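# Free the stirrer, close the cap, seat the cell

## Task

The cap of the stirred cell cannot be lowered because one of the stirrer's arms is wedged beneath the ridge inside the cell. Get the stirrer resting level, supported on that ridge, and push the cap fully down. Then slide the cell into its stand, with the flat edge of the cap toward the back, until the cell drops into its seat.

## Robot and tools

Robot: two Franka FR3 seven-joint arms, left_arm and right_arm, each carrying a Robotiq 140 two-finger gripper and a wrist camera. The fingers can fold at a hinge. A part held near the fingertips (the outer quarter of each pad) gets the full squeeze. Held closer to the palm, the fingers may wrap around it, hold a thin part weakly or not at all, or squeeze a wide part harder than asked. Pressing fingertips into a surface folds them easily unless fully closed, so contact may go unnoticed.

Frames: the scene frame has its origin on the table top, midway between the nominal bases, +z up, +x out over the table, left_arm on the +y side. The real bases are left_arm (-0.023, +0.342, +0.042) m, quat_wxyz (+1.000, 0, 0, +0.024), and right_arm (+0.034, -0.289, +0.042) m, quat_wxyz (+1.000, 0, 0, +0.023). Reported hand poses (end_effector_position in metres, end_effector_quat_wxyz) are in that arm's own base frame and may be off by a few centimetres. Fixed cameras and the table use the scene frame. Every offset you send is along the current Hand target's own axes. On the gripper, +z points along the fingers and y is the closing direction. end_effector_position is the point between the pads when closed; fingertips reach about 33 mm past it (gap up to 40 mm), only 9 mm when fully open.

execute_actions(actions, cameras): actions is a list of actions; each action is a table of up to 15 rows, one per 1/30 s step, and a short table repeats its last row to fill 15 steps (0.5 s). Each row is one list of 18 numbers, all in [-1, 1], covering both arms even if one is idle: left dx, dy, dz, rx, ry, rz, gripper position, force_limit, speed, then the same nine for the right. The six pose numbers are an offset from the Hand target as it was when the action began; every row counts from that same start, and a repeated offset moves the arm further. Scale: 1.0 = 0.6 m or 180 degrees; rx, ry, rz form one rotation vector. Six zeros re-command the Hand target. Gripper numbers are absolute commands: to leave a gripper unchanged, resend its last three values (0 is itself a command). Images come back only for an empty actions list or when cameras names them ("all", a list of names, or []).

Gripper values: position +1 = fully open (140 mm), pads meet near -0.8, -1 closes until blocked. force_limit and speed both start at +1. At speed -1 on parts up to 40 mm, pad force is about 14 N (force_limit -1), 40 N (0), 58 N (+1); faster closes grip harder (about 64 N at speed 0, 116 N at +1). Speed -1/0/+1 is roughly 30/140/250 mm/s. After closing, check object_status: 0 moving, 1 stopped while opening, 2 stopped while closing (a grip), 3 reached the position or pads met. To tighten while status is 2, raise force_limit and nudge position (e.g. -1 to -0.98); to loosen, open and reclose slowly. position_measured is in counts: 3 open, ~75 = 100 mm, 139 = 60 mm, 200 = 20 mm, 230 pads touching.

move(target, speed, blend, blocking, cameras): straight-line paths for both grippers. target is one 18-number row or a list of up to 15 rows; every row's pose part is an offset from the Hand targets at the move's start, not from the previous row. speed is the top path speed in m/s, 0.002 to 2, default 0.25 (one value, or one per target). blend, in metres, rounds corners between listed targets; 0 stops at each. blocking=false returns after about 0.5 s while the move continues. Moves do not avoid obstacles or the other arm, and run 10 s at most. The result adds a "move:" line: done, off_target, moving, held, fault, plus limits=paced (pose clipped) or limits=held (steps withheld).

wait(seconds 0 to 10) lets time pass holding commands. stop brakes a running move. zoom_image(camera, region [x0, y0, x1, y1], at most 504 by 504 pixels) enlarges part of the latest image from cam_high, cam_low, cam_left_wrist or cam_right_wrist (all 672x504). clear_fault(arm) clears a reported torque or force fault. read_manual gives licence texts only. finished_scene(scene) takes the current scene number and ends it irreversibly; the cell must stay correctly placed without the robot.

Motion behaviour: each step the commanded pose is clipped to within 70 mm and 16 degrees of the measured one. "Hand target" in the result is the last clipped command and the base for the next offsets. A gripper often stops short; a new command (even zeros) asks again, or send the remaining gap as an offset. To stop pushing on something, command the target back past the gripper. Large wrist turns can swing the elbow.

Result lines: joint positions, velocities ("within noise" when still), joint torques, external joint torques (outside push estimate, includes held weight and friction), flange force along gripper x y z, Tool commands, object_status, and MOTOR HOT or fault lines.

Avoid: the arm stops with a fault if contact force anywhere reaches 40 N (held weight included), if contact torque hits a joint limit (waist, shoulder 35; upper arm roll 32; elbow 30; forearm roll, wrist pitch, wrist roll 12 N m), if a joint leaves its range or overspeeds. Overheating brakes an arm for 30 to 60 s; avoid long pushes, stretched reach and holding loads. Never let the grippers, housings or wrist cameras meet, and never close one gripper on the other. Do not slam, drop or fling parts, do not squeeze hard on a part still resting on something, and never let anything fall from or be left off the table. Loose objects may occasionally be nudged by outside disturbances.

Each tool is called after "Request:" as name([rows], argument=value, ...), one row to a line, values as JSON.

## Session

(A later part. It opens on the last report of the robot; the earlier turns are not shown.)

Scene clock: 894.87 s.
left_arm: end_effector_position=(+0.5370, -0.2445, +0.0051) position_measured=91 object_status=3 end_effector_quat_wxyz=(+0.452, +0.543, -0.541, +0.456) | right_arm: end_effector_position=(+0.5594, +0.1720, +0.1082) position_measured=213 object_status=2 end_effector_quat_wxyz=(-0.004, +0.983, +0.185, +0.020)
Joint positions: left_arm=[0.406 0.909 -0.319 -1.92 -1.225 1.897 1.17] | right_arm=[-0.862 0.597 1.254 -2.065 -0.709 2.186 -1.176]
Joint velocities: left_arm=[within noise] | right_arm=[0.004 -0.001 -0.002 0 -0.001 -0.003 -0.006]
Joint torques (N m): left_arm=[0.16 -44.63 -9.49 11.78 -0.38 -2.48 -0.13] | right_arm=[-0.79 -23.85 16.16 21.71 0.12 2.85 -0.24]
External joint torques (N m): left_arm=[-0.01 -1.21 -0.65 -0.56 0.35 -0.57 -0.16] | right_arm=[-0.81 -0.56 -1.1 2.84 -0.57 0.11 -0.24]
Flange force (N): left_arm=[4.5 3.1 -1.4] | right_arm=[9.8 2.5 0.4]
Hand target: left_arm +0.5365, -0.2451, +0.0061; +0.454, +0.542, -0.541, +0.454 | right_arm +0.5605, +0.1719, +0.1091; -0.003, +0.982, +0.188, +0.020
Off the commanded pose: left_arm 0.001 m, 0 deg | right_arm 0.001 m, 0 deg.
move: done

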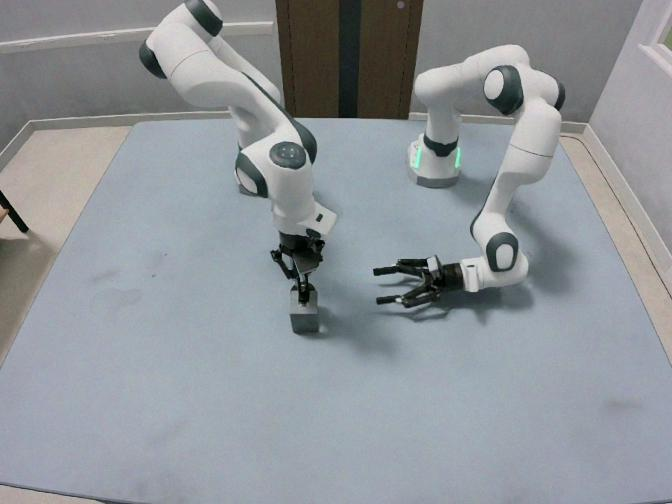

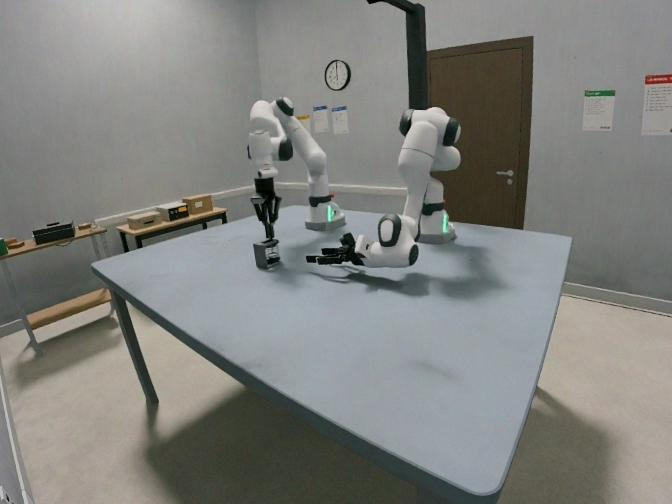

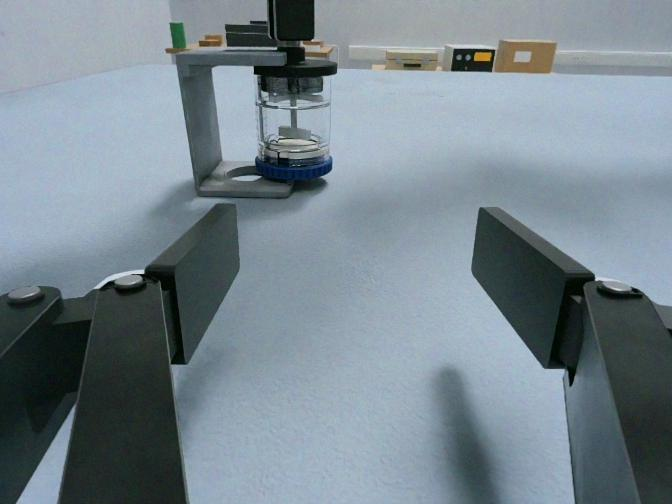

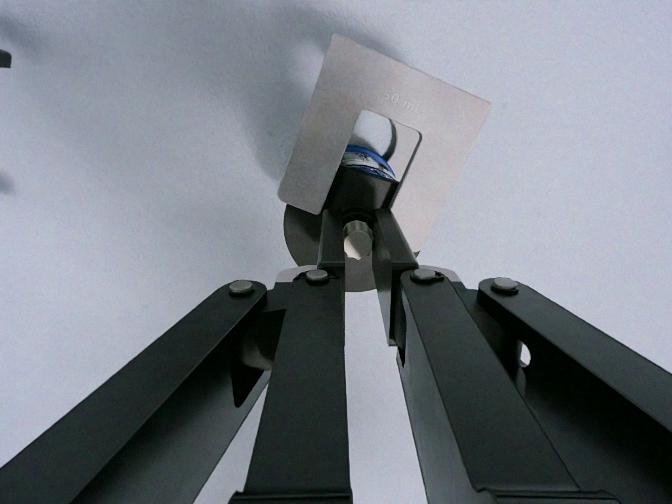

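Request:
move(target=[0,0,0,0,0,0,0.3,-1,-0.6,0,0,0.0012,0,0,0.033,-1,0.15,-1], speed=0.03, cameras=["all"])

Request:
zoom_image(camera="cam_right_wrist", region=[250, 0, 550, 300])

Request:
zoom_image(camera="cam_left_wrist", region=[170, 30, 410, 210])

Request:
zoom_image(camera="cam_high", region=[270, 250, 340, 350])

Scene clock: 928.07 s.
left_arm: end_effector_position=(+0.5370, -0.2445, +0.0051) position_measured=91 object_status=3 end_effector_quat_wxyz=(+0.452, +0.543, -0.541, +0.456) | right_arm: end_effector_position=(+0.5595, +0.1709, +0.1075) position_measured=213 object_status=2 end_effector_quat_wxyz=(-0.003, +0.990, +0.140, +0.018)
Joint positions: left_arm=[0.406 0.909 -0.319 -1.92 -1.225 1.897 1.17] | right_arm=[-0.848 0.58 1.235 -2.064 -0.691 2.193 -1.097]
Joint velocities: left_arm=[within noise] | right_arm=[0 0.001 -0.002 0 -0.001 -0.001 0.007]
Joint torques (N m): left_arm=[0.17 -44.64 -9.47 11.85 -0.38 -2.48 -0.12] | right_arm=[-0.54 -25.26 15.73 20.37 1.17 2.96 0.17]
External joint torques (N m): left_arm=[0.3 -1.32 -0.39 -0.4 0.35 -0.55 -0.15] | right_arm=[-0.53 -1.77 -1 1.26 0.5 0.23 0.17]
Flange force (N): left_arm=[4.4 2.9 -2.0] | right_arm=[1.2 0.4 -1.7]
Hand target: left_arm +0.5365, -0.2451, +0.0061; +0.454, +0.542, -0.541, +0.454 | right_arm +0.5605, +0.1719, +0.1084; -0.004, +0.990, +0.137, +0.020
Off the commanded pose: left_arm 0.001 m, 0 deg | right_arm 0.002 m, 0 deg.
move: done

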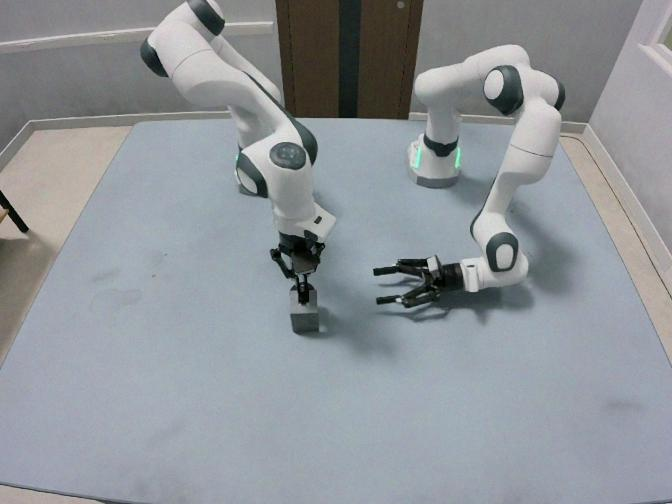

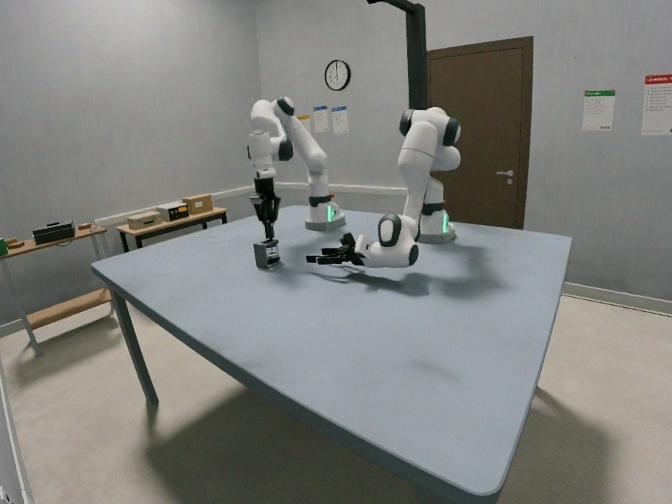

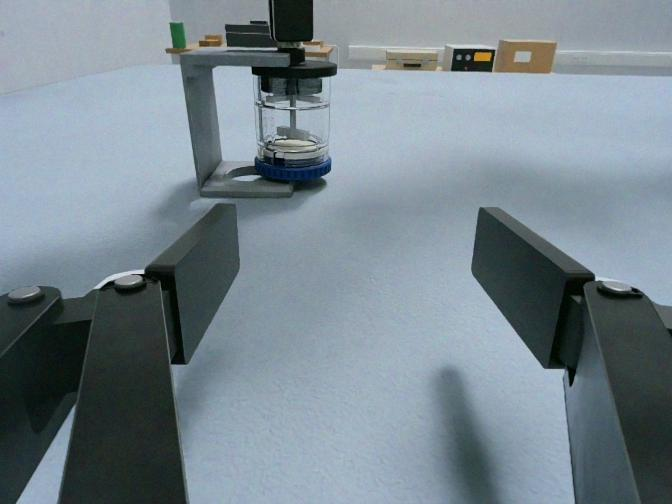

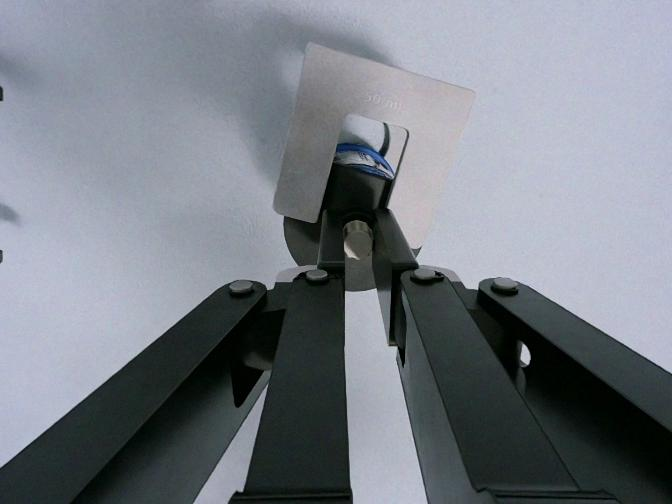

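Scaled by 1.680 from the camera's 672x504 image, which has a finer 960x720 frame.

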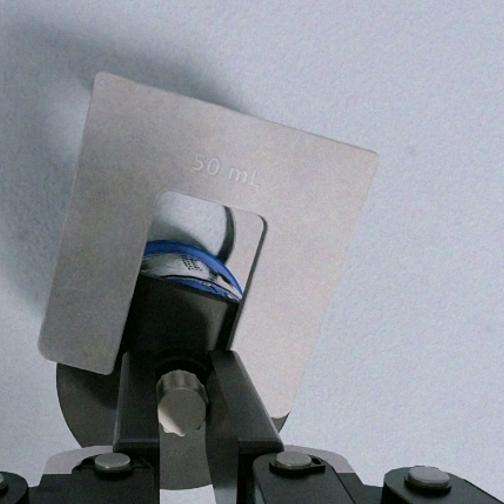

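Scaled by 2.100 from the camera's 672x504 image, which has a finer 960x720 frame.

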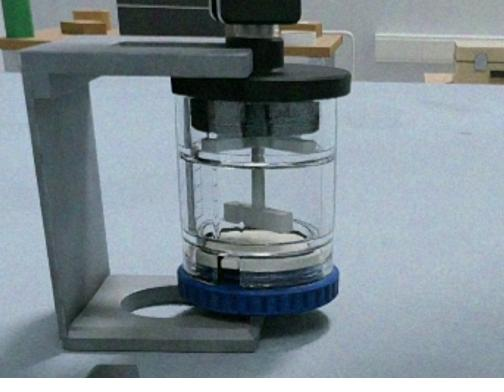

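Scaled by 5.040 from the camera's 672x504 image, which has a finer 960x720 frame.

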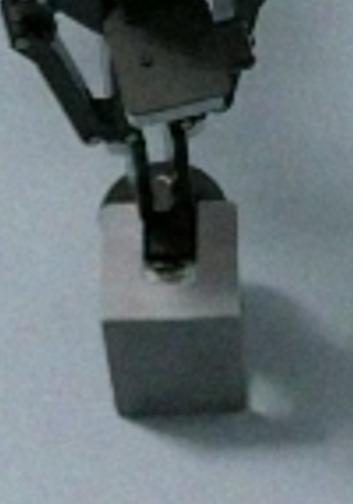

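Request:
move([
  [0,0,0,0,0,0,0.3,-1,-0.6,0,0,0,0,0,-0.0156,-1,0.15,-1],
  [0,0,0,0,0,0,0.3,-1,-0.6,0.028,0.0076,0,0,0,-0.0156,-1,0.15,-1],
], speed=0.03, cameras=["all"])

Request:
zoom_image(camera="cam_right_wrist", region=[250, 0, 550, 300])

Request:
zoom_image(camera="cam_left_wrist", region=[150, 30, 390, 210])

Request:
zoom_image(camera="cam_high", region=[270, 250, 340, 350])

Scene clock: 948.13 s.
left_arm: end_effector_position=(+0.5370, -0.2445, +0.0051) position_measured=91 object_status=3 end_effector_quat_wxyz=(+0.452, +0.543, -0.541, +0.456) | right_arm: end_effector_position=(+0.5771, +0.1723, +0.1083) position_measured=213 object_status=2 end_effector_quat_wxyz=(-0.005, +0.987, +0.157, +0.020)
Joint positions: left_arm=[0.406 0.909 -0.319 -1.92 -1.225 1.897 1.17] | right_arm=[-0.801 0.619 1.201 -2.001 -0.709 2.168 -1.139]
Joint velocities: left_arm=[within noise] | right_arm=[0.002 0 0 0.001 0.001 -0.003 -0.005]
Joint torques (N m): left_arm=[0.2 -44.63 -9.48 11.79 -0.38 -2.47 -0.14] | right_arm=[-0.09 -26.7 17.41 21.01 0.12 2.67 -0.17]
External joint torques (N m): left_arm=[0.29 -1.36 -0.45 -0.41 0.35 -0.54 -0.17] | right_arm=[-0.07 -0.67 -0.27 2.09 -0.58 -0.07 -0.17]
Flange force (N): left_arm=[4.5 3.0 -1.9] | right_arm=[7.9 0.6 -0.5]
Hand target: left_arm +0.5365, -0.2451, +0.0061; +0.454, +0.542, -0.541, +0.454 | right_arm +0.5779, +0.1720, +0.1090; -0.003, +0.987, +0.161, +0.020
Off the commanded pose: left_arm 0.001 m, 0 deg | right_arm 0.001 m, 0 deg.
move: done

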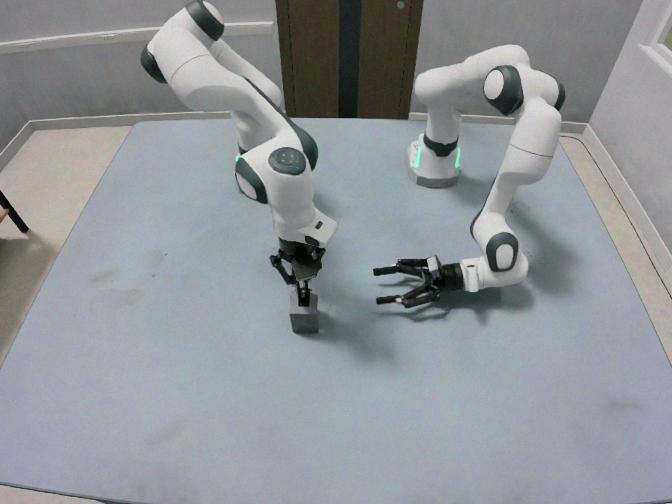

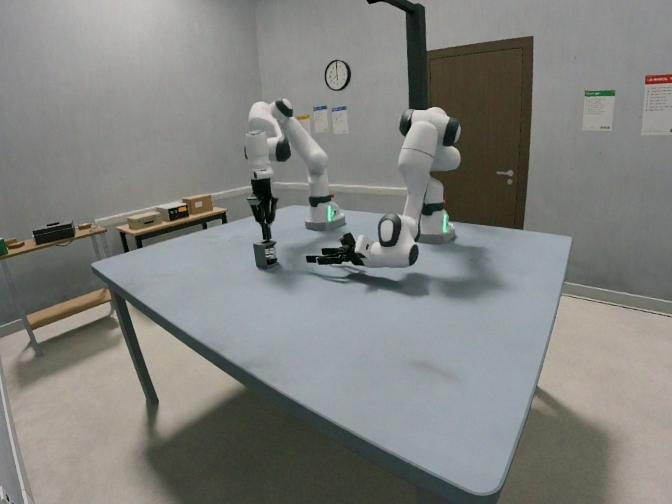

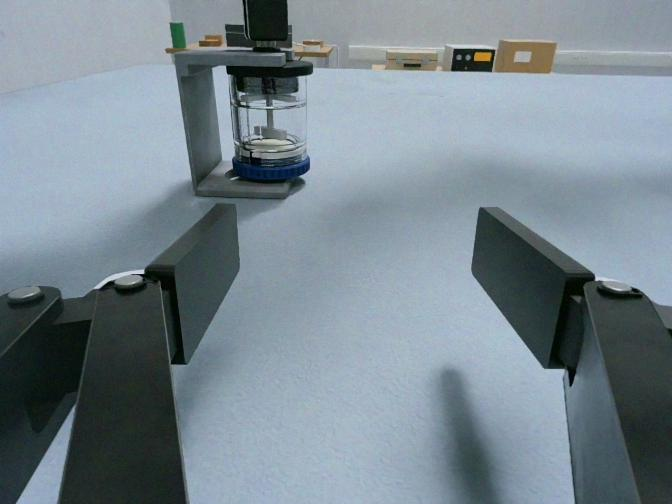

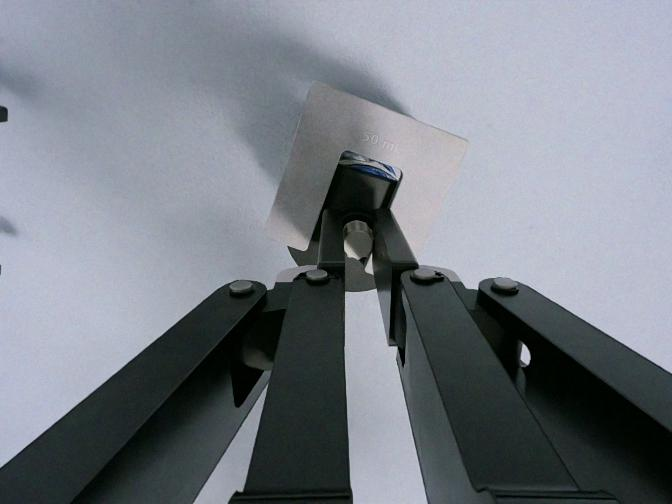

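Scaled by 1.680 from the camera's 672x504 image, which has a finer 960x720 frame.

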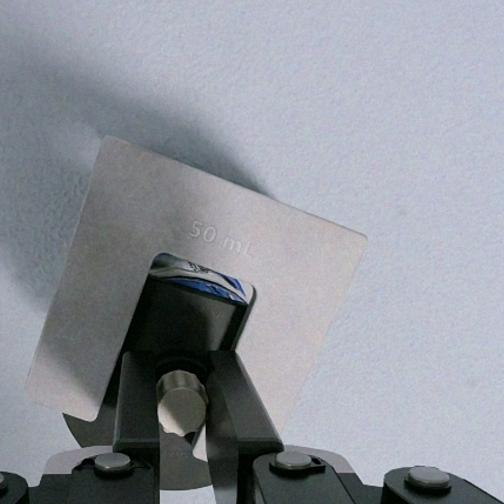

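Scaled by 2.100 from the camera's 672x504 image, which has a finer 960x720 frame.

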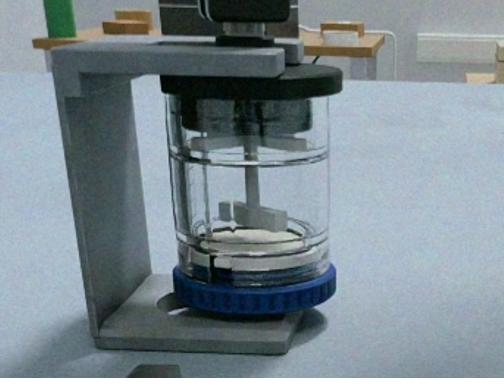

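Scaled by 5.040 from the camera's 672x504 image, which has a finer 960x720 frame.

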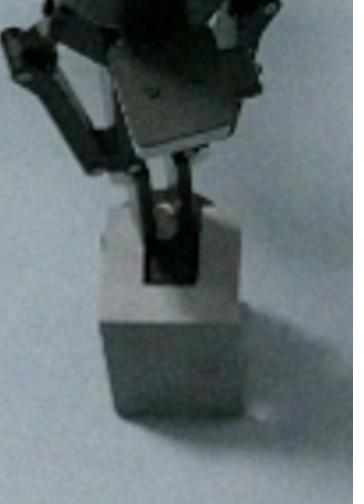

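Request:
move([
  [0,0,0,0,0,0,0.3,-1,-0.6,0,0,0,0,0,0.013,-1,0.15,-1],
  [0,0,0,0,0,0,0.3,-1,-0.6,0.0208,0.0062,0,0,0,0.013,-1,0.15,-1],
], speed=0.03, cameras=["all"])

Request:
zoom_image(camera="cam_right_wrist", region=[250, 0, 550, 300])

Request:
zoom_image(camera="cam_left_wrist", region=[150, 30, 350, 210])

Request:
zoom_image(camera="cam_high", region=[270, 250, 340, 350])

Scene clock: 959.17 s.
left_arm: end_effector_position=(+0.5370, -0.2445, +0.0051) position_measured=91 object_status=3 end_effector_quat_wxyz=(+0.452, +0.543, -0.541, +0.456) | right_arm: end_effector_position=(+0.5903, +0.1728, +0.1088) position_measured=213 object_status=2 end_effector_quat_wxyz=(-0.005, +0.990, +0.139, +0.020)
Joint positions: left_arm=[0.406 0.909 -0.319 -1.92 -1.225 1.897 1.17] | right_arm=[-0.755 0.634 1.161 -1.951 -0.704 2.155 -1.117]
Joint torques (N m): left_arm=[0.14 -44.63 -9.49 11.77 -0.37 -2.48 -0.07] | right_arm=[-0.71 -29.03 17.08 21.21 0.5 2.62 -0.12]
External joint torques (N m): left_arm=[0.07 -1.4 -0.62 -0.41 0.35 -0.57 -0.1] | right_arm=[-0.75 -0.92 -0.89 2.1 -0.2 -0.14 -0.12]
Flange force (N): left_arm=[4.7 3.1 -1.6] | right_arm=[6.4 1.4 -1.3]
Hand target: left_arm +0.5365, -0.2451, +0.0061; +0.454, +0.542, -0.541, +0.454 | right_arm +0.5909, +0.1725, +0.1095; -0.004, +0.990, +0.141, +0.020
Off the commanded pose: left_arm 0.001 m, 0 deg | right_arm 0.001 m, 0 deg.
move: done

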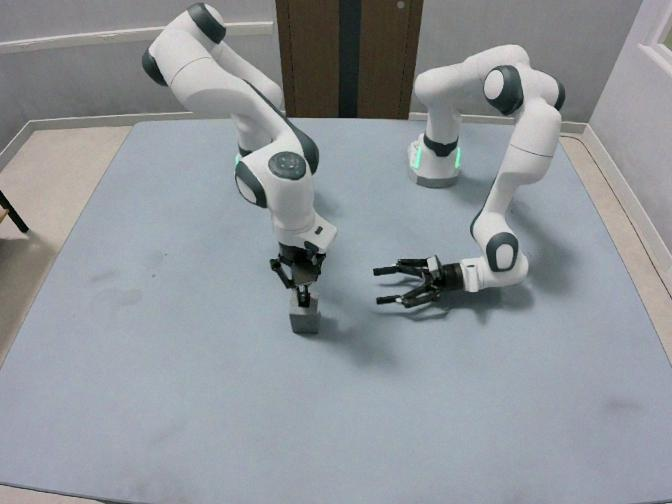

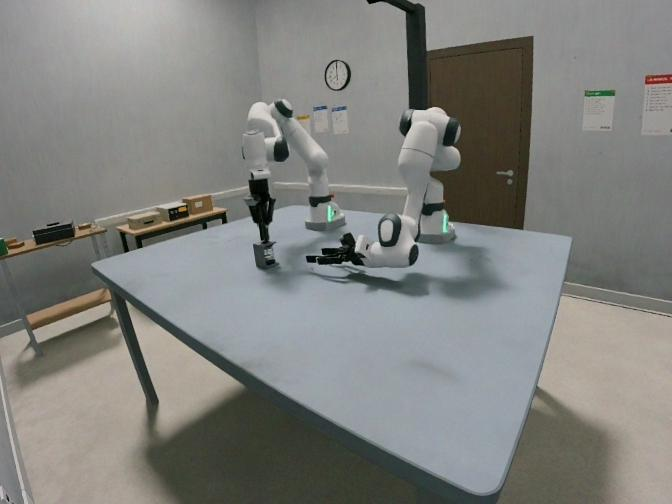

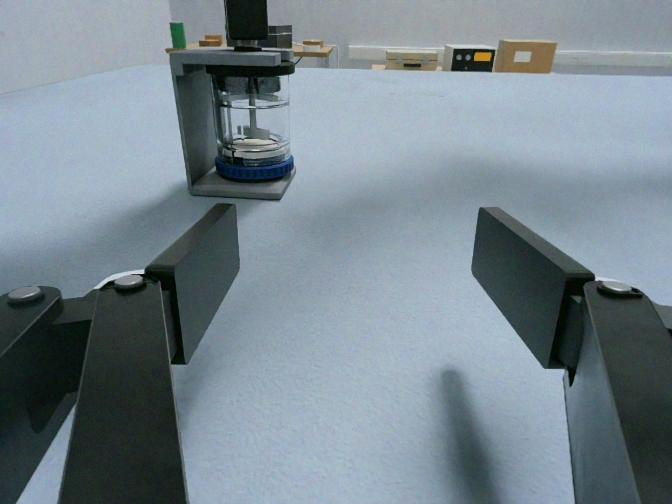

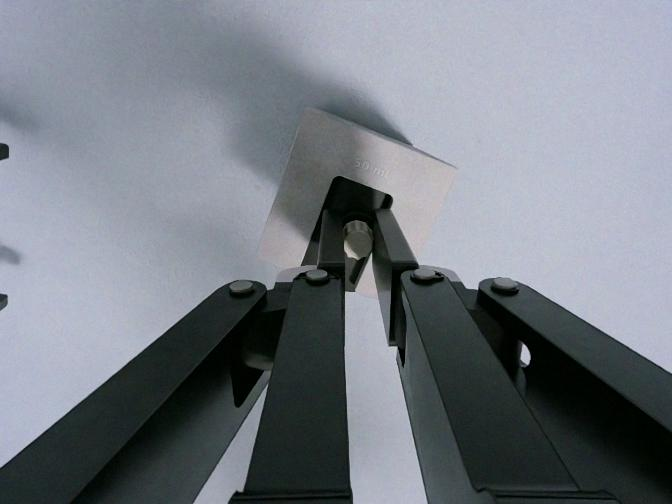

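Scaled by 1.680 from the camera's 672x504 image, which has a finer 960x720 frame.

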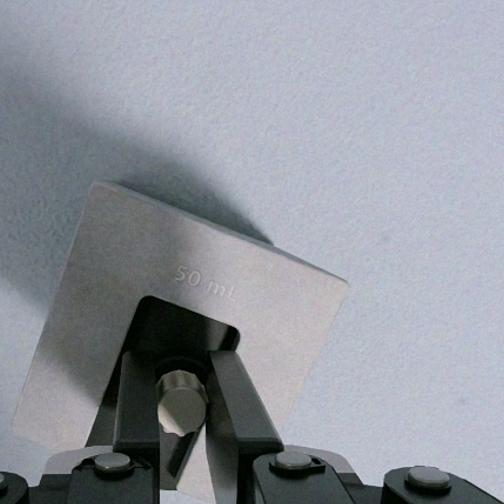

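Scaled by 2.520 from the camera's 672x504 image, which has a finer 960x720 frame.

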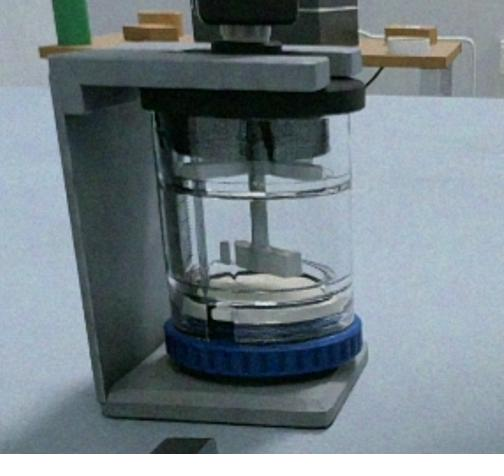

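Scaled by 5.040 from the camera's 672x504 image, which has a finer 960x720 frame.

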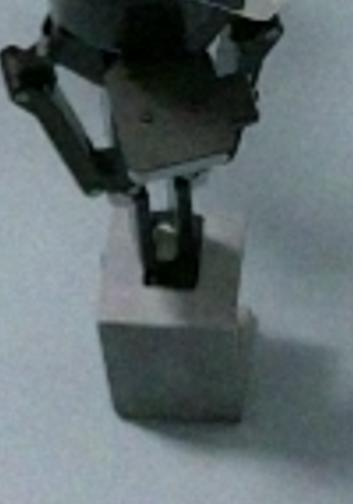

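Request:
move([
  [0,0,0,0,0,0,0.3,-1,-0.6,0,0,0.0022,0,0,0,-1,0.15,-1],
  [0,0,0,0,0,0,0.3,-1,-0.6,0,0,0.0022,0,0,0.015,-1,0.15,-1],
  [0,0,0,0,0,0,0.3,-1,-0.6,0.0094,0.0035,0.0027,0,0,0.015,-1,0.15,-1],
], speed=0.02, cameras=["all"])

Request:
zoom_image(camera="cam_right_wrist", region=[250, 0, 550, 300])

Request:
zoom_image(camera="cam_left_wrist", region=[150, 30, 350, 210])

Request:
zoom_image(camera="cam_high", region=[270, 250, 340, 350])

Scene clock: 972.43 s.
left_arm: end_effector_position=(+0.5370, -0.2445, +0.0051) position_measured=91 object_status=3 end_effector_quat_wxyz=(+0.452, +0.543, -0.541, +0.456) | right_arm: end_effector_position=(+0.5970, +0.1732, +0.1083) position_measured=213 object_status=2 end_effector_quat_wxyz=(-0.005, +0.993, +0.119, +0.021)
Joint positions: left_arm=[0.406 0.909 -0.319 -1.92 -1.225 1.897 1.17] | right_arm=[-0.729 0.637 1.137 -1.929 -0.7 2.154 -1.084]
Joint velocities: left_arm=[within noise] | right_arm=[0.004 0.002 -0.003 0.002 0.001 0 -0.001]
Joint torques (N m): left_arm=[0.19 -44.62 -9.48 11.82 -0.39 -2.48 -0.1] | right_arm=[-0.65 -29.73 16.44 20.77 0.85 2.53 0.09]
External joint torques (N m): left_arm=[0.2 -1.43 -0.55 -0.33 0.33 -0.56 -0.13] | right_arm=[-0.49 -0.71 -1.27 1.56 0.16 -0.21 0.09]
Flange force (N): left_arm=[4.6 2.9 -1.8] | right_arm=[6.1 0.4 -0.3]
Hand target: left_arm +0.5365, -0.2451, +0.0061; +0.454, +0.542, -0.541, +0.454 | right_arm +0.5969, +0.1721, +0.1081; -0.004, +0.993, +0.117, +0.020
Off the commanded pose: left_arm 0.001 m, 0 deg | right_arm 0.001 m, 0 deg.
move: done

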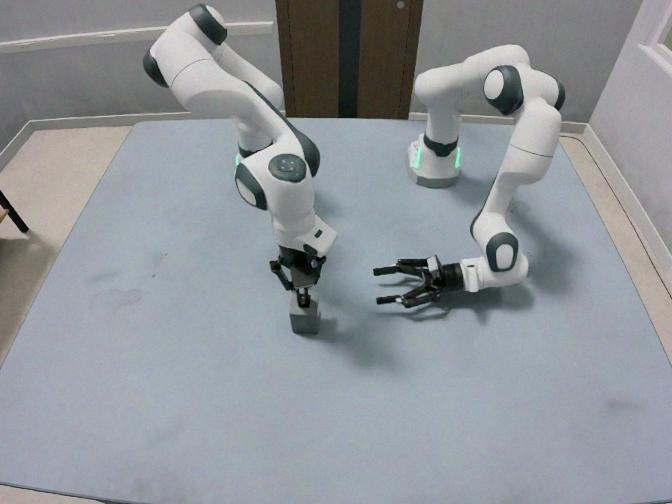

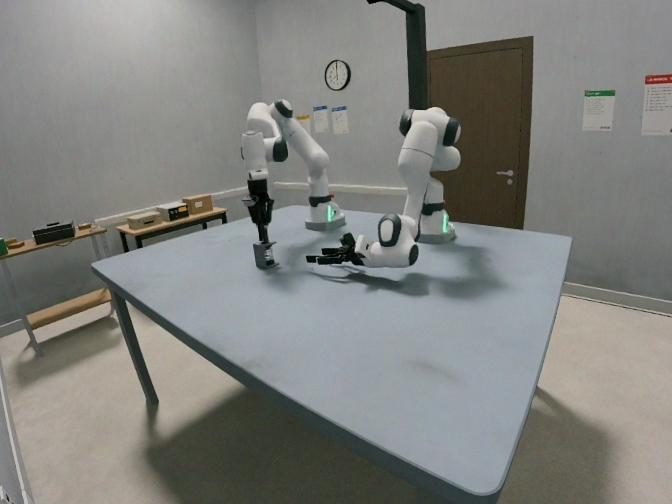

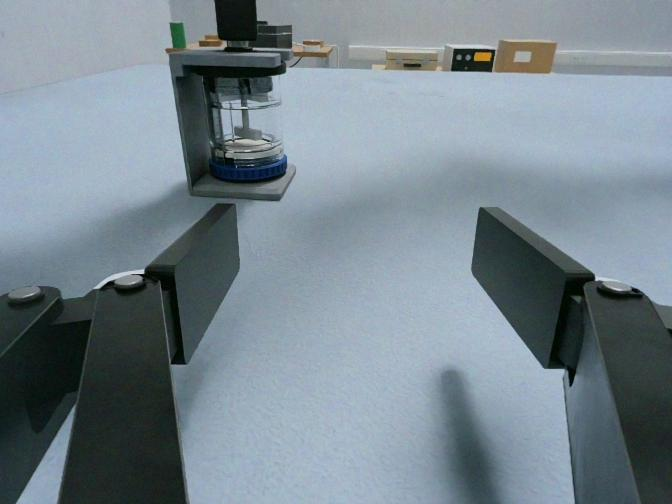

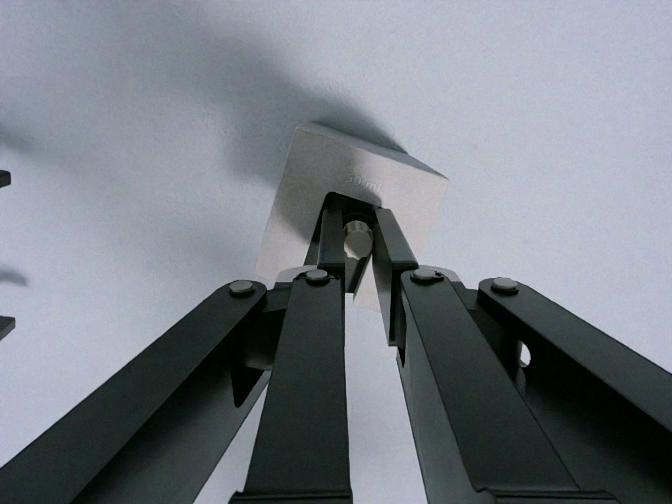

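Scaled by 1.680 from the camera's 672x504 image, which has a finer 960x720 frame.

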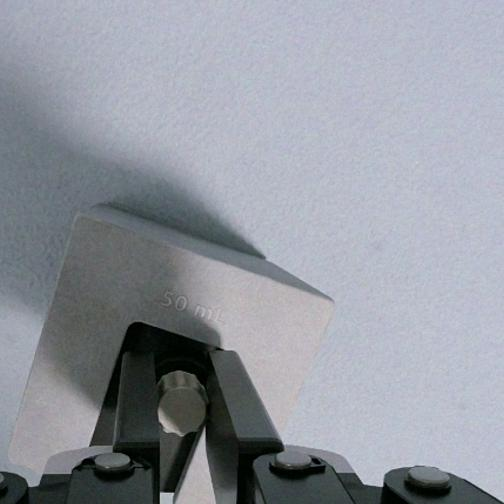

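Scaled by 2.520 from the camera's 672x504 image, which has a finer 960x720 frame.

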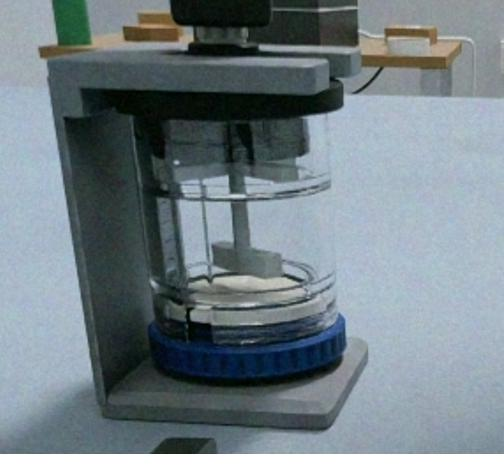

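Scaled by 5.040 from the camera's 672x504 image, which has a finer 960x720 frame.

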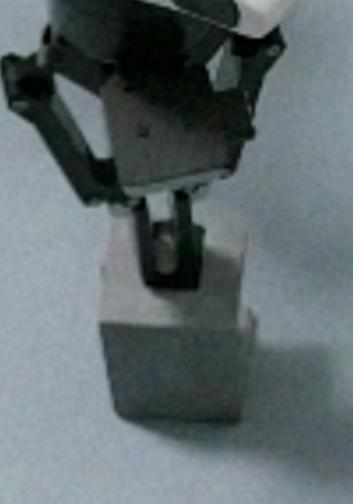

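Request:
move(target=[0,0,0,0,0,0,0.3,-1,-0.6,0,0,0.0045,0,0,0,-1,0.15,-1], speed=0.015, cameras=["cam_left_wrist"])

Request:
zoom_image(camera="cam_left_wrist", region=[150, 30, 350, 210])

Scene clock: 985.13 s.
left_arm: end_effector_position=(+0.5370, -0.2445, +0.0051) position_measured=91 object_status=3 end_effector_quat_wxyz=(+0.452, +0.543, -0.541, +0.456) | right_arm: end_effector_position=(+0.5976, +0.1736, +0.1081) position_measured=213 object_status=2 end_effector_quat_wxyz=(-0.004, +0.993, +0.119, +0.021)
Joint positions: left_arm=[0.406 0.909 -0.319 -1.92 -1.225 1.897 1.17] | right_arm=[-0.725 0.637 1.133 -1.927 -0.7 2.154 -1.084]
Joint torques (N m): left_arm=[0.2 -44.65 -9.49 11.77 -0.37 -2.47 -0.1] | right_arm=[-0.96 -28.36 14.67 18.98 0.31 2.46 0.17]
External joint torques (N m): left_arm=[0.36 -1.35 -0.4 -0.44 0.35 -0.53 -0.13] | right_arm=[-0.83 0.73 -3.01 -0.19 -0.38 -0.27 0.16]
Flange force (N): left_arm=[4.5 3.2 -2.0] | right_arm=[4.8 0.8 5.8]
Hand target: left_arm +0.5365, -0.2451, +0.0061; +0.454, +0.542, -0.541, +0.454 | right_arm +0.5970, +0.1721, +0.1054; -0.004, +0.993, +0.117, +0.020
Off the commanded pose: left_arm 0.001 m, 0 deg | right_arm 0.003 m, 0 deg.
move: done
Images, in order (width x height): cam_left_wrist 672x504.

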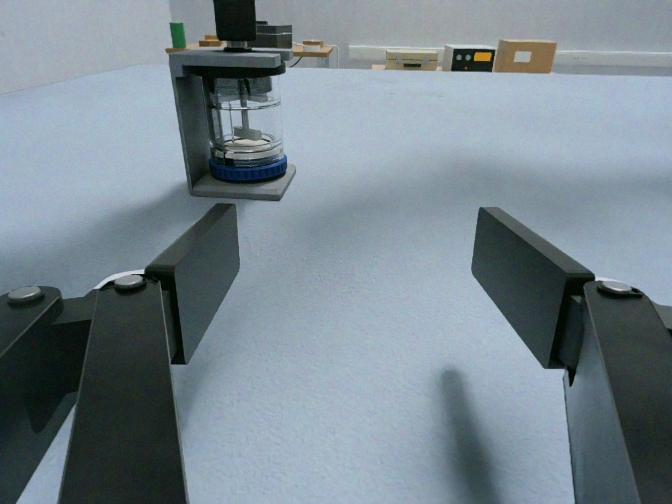

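Scaled by 2.520 from the camera's 672x504 image, which has a finer 960x720 frame.

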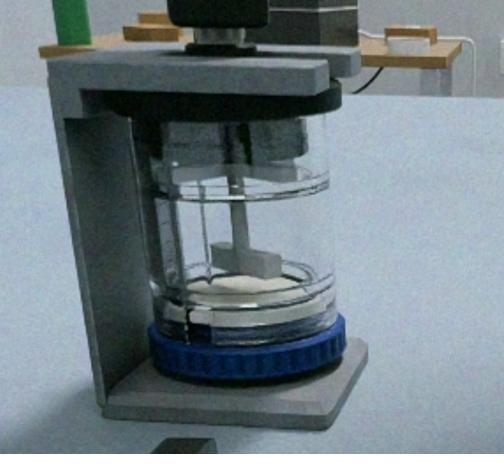

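Request:
move([
  [0,0,0,0,0,0,0.3,-1,-0.6,0,0,-0.0035,0,0,0,-1,0.15,-1],
  [0,0,0,0,0,0,0.3,-1,-0.6,0.0031,0.0011,-0.0035,0,0,0,-1,0.15,-1],
  [0,0,0,0,0,0,0.3,-1,-0.6,0.0031,0.0011,0,0,0,0,-1,0.15,-1],
], speed=0.015, cameras=["cam_left_wrist"])

Request:
zoom_image(camera="cam_left_wrist", region=[150, 30, 350, 210])

Scene clock: 992.50 s.
left_arm: end_effector_position=(+0.5370, -0.2445, +0.0051) position_measured=91 object_status=3 end_effector_quat_wxyz=(+0.452, +0.543, -0.541, +0.456) | right_arm: end_effector_position=(+0.5990, +0.1739, +0.1081) position_measured=213 object_status=2 end_effector_quat_wxyz=(-0.005, +0.993, +0.118, +0.021)
Joint positions: left_arm=[0.406 0.909 -0.319 -1.92 -1.225 1.897 1.17] | right_arm=[-0.719 0.639 1.129 -1.921 -0.7 2.152 -1.084]
Joint torques (N m): left_arm=[0.14 -44.65 -9.46 11.82 -0.39 -2.49 -0.15] | right_arm=[-0.78 -28.18 14.65 20.41 0.09 3.03 0.09]
External joint torques (N m): left_arm=[0.02 -1.3 -0.59 -0.46 0.34 -0.58 -0.18] | right_arm=[-0.63 1.15 -3.05 1.19 -0.6 0.3 0.08]
Flange force (N): left_arm=[4.5 2.9 -1.5] | right_arm=[11.3 0.3 7.3]
Hand target: left_arm +0.5365, -0.2451, +0.0061; +0.454, +0.542, -0.541, +0.454 | right_arm +0.5990, +0.1719, +0.1055; -0.004, +0.993, +0.117, +0.020
Off the commanded pose: left_arm 0.001 m, 0 deg | right_arm 0.003 m, 0 deg.
move: done
Images, in order (width x height): cam_left_wrist 672x504.

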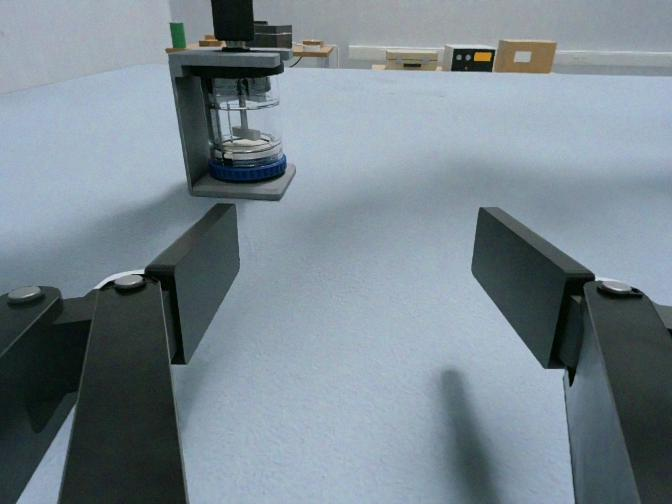

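Scaled by 2.520 from the camera's 672x504 image, which has a finer 960x720 frame.

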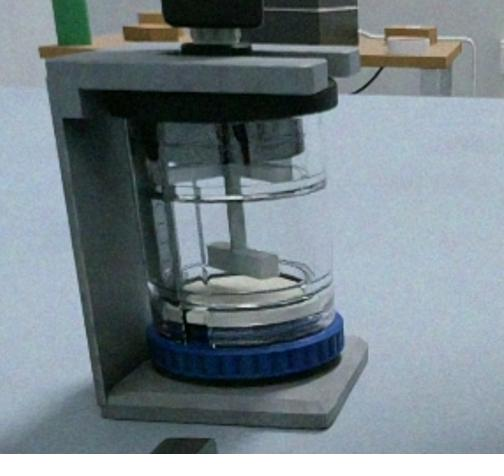

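Request:
zoom_image(camera="cam_left_wrist", region=[180, 140, 310, 210])

Request:
zoom_image(camera="cam_left_wrist", region=[160, 40, 310, 110])

Scaled by 3.877 from the camera's 672x504 image, which has a finer 960x720 frame.

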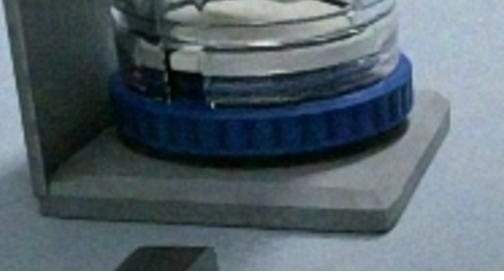

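Scaled by 3.360 from the camera's 672x504 image, which has a finer 960x720 frame.

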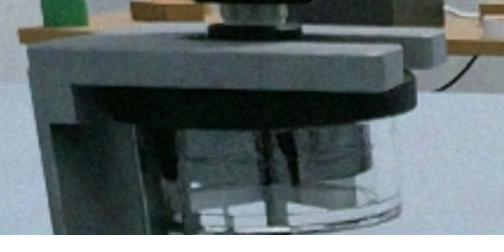

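Request:
move([
  [0,0,0,0,0,0,0.3,-1,-0.6,-0.0016,-0.0,-0.0035,0,0,0,-1,0.15,-1],
  [0,0,0,0,0,0,0.3,-1,-0.6,0.0003,-0.0057,-0.0035,0,0,0,-1,0.15,-1],
  [0,0,0,0,0,0,0.3,-1,-0.6,0.0003,-0.0057,0,0,0,0,-1,0.15,-1],
], speed=0.015, cameras=["all"])

Request:
zoom_image(camera="cam_right_wrist", region=[250, 80, 460, 300])

Request:
zoom_image(camera="cam_left_wrist", region=[150, 30, 350, 210])

Scene clock: 1044.77 s.
left_arm: end_effector_position=(+0.5370, -0.2445, +0.0051) position_measured=91 object_status=3 end_effector_quat_wxyz=(+0.452, +0.543, -0.541, +0.456) | right_arm: end_effector_position=(+0.5987, +0.1752, +0.1078) position_measured=213 object_status=2 end_effector_quat_wxyz=(-0.004, +0.993, +0.119, +0.021)
Joint positions: left_arm=[0.406 0.909 -0.319 -1.92 -1.225 1.897 1.17] | right_arm=[-0.713 0.639 1.126 -1.919 -0.7 2.15 -1.082]
Joint torques (N m): left_arm=[0.19 -44.62 -9.49 11.79 -0.38 -2.48 -0.11] | right_arm=[0.09 -28.03 15.35 19.49 0.36 3.16 0.23]
External joint torques (N m): left_arm=[0.31 -1.24 -0.41 -0.45 0.34 -0.55 -0.14] | right_arm=[0.09 1.53 -2.51 0.25 -0.34 0.41 0.23]
Flange force (N): left_arm=[4.3 3.0 -1.9] | right_arm=[9.1 -1.0 7.9]
Hand target: left_arm +0.5365, -0.2451, +0.0061; +0.454, +0.542, -0.541, +0.454 | right_arm +0.5984, +0.1753, +0.1055; -0.004, +0.993, +0.117, +0.020
Off the commanded pose: left_arm 0.001 m, 0 deg | right_arm 0.002 m, 0 deg.
move: done

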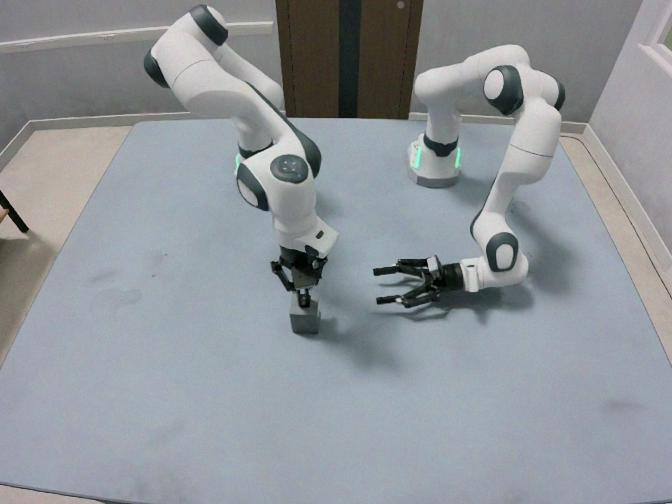

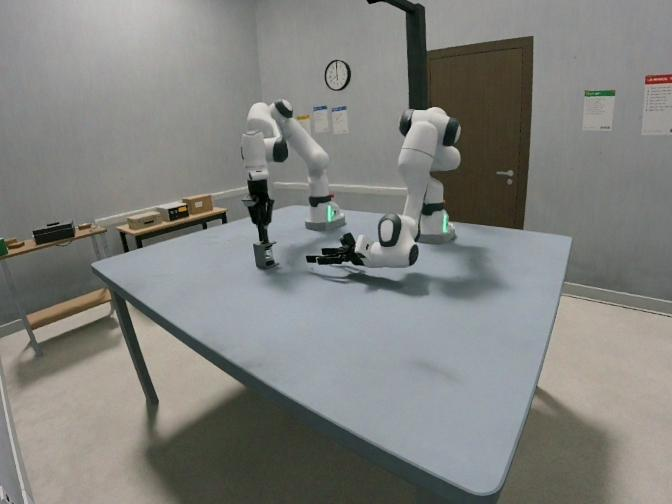

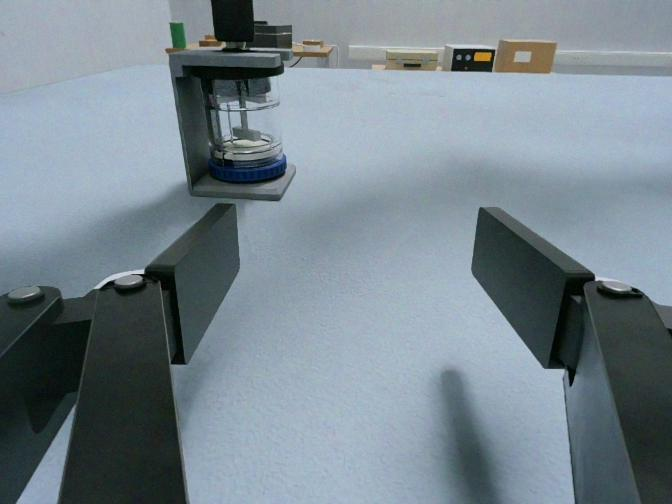

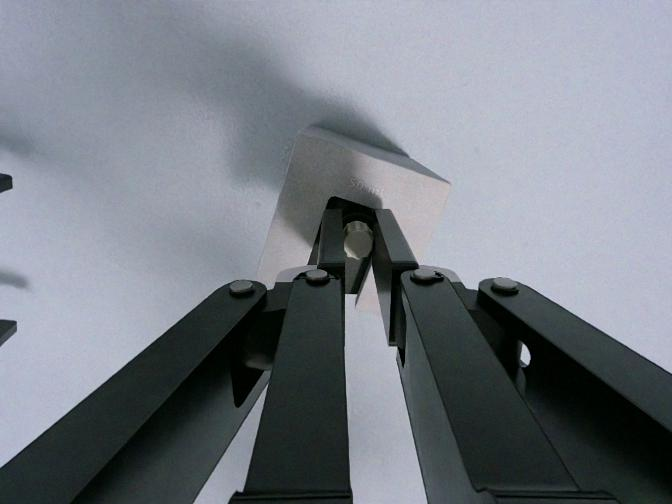

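Scaled by 2.291 from the camera's 672x504 image, which has a finer 960x720 frame.

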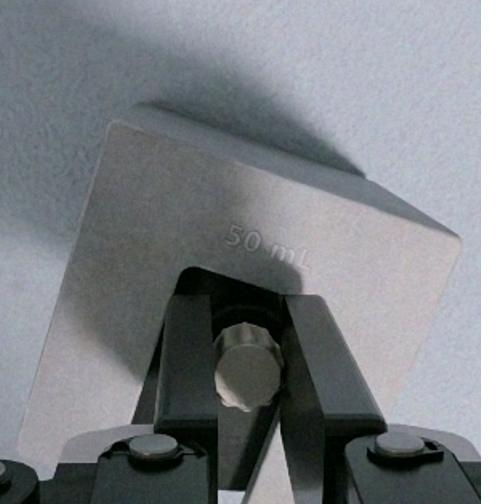

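Scaled by 2.520 from the camera's 672x504 image, which has a finer 960x720 frame.

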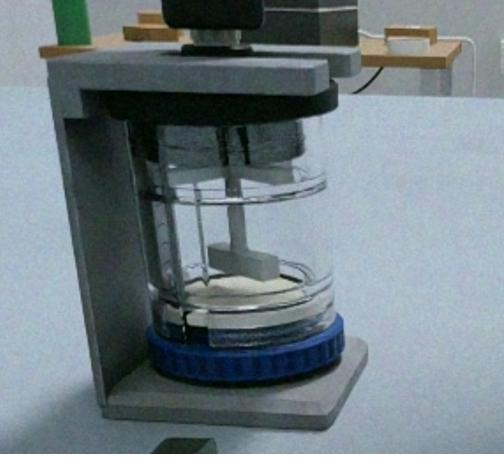

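Request:
zoom_image(camera="cam_left_wrist", region=[180, 150, 300, 210])

Scaled by 4.200 from the camera's 672x504 image, which has a finer 960x720 frame.

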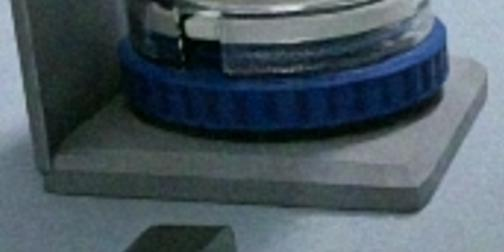

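Request:
move([
  [0,0,0,0,0,0,0.3,-1,-0.6,0.0017,0.0006,0,0,0,0,-1,0.15,-1],
  [0,0,0,0,0,0,0.3,-1,-0.6,0.0005,0.0037,0,0,0,0,-1,0.15,-1],
  [0,0,0,0,0,0,0.3,-1,-0.6,0.0028,-0.0025,0,0,0,0,-1,0.15,-1],
  [0,0,0,0,0,0,0.3,-1,-0.6,0.0017,0.0006,0,0,0,0,-1,0.15,-1],
], speed=0.01, cameras=["cam_left_wrist"])

Request:
zoom_image(camera="cam_left_wrist", region=[180, 150, 300, 210])

Scene clock: 1089.07 s.
left_arm: end_effector_position=(+0.5370, -0.2445, +0.0051) position_measured=91 object_status=3 end_effector_quat_wxyz=(+0.452, +0.543, -0.541, +0.456) | right_arm: end_effector_position=(+0.6005, +0.1765, +0.1080) position_measured=213 object_status=2 end_effector_quat_wxyz=(-0.003, +0.993, +0.118, +0.022)
Joint positions: left_arm=[0.406 0.909 -0.319 -1.92 -1.225 1.897 1.17] | right_arm=[-0.705 0.64 1.12 -1.913 -0.7 2.15 -1.081]
Joint torques (N m): left_arm=[0.18 -44.64 -9.47 11.82 -0.39 -2.48 -0.15] | right_arm=[-1.31 -28.49 15.55 18.89 0.69 3.09 -0.03]
External joint torques (N m): left_arm=[0.14 -1.36 -0.57 -0.4 0.34 -0.57 -0.17] | right_arm=[-1.34 1.29 -2.27 -0.34 -0.01 0.35 -0.03]
Flange force (N): left_arm=[4.6 2.9 -1.7] | right_arm=[1.0 2.2 4.7]
Hand target: left_arm +0.5365, -0.2451, +0.0061; +0.454, +0.542, -0.541, +0.454 | right_arm +0.5995, +0.1751, +0.1056; -0.004, +0.993, +0.117, +0.020
Off the commanded pose: left_arm 0.001 m, 0 deg | right_arm 0.003 m, 0 deg.
move: done
Images, in order (width x height): cam_left_wrist 672x504.

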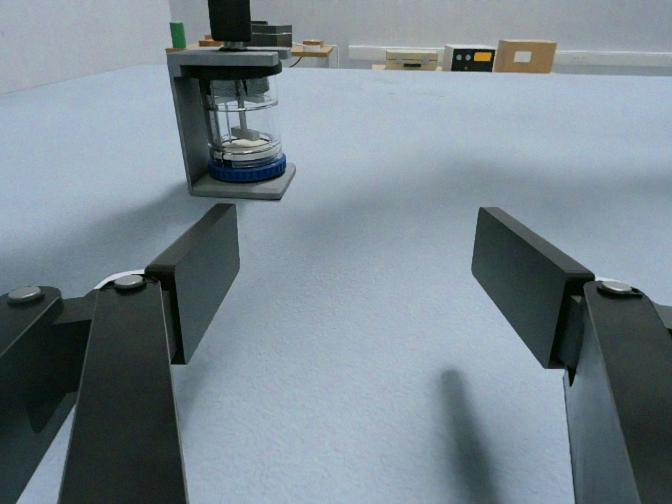

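Scaled by 4.200 from the camera's 672x504 image, which has a finer 960x720 frame.

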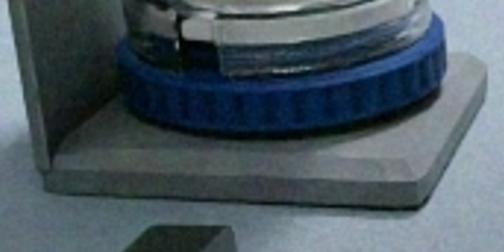

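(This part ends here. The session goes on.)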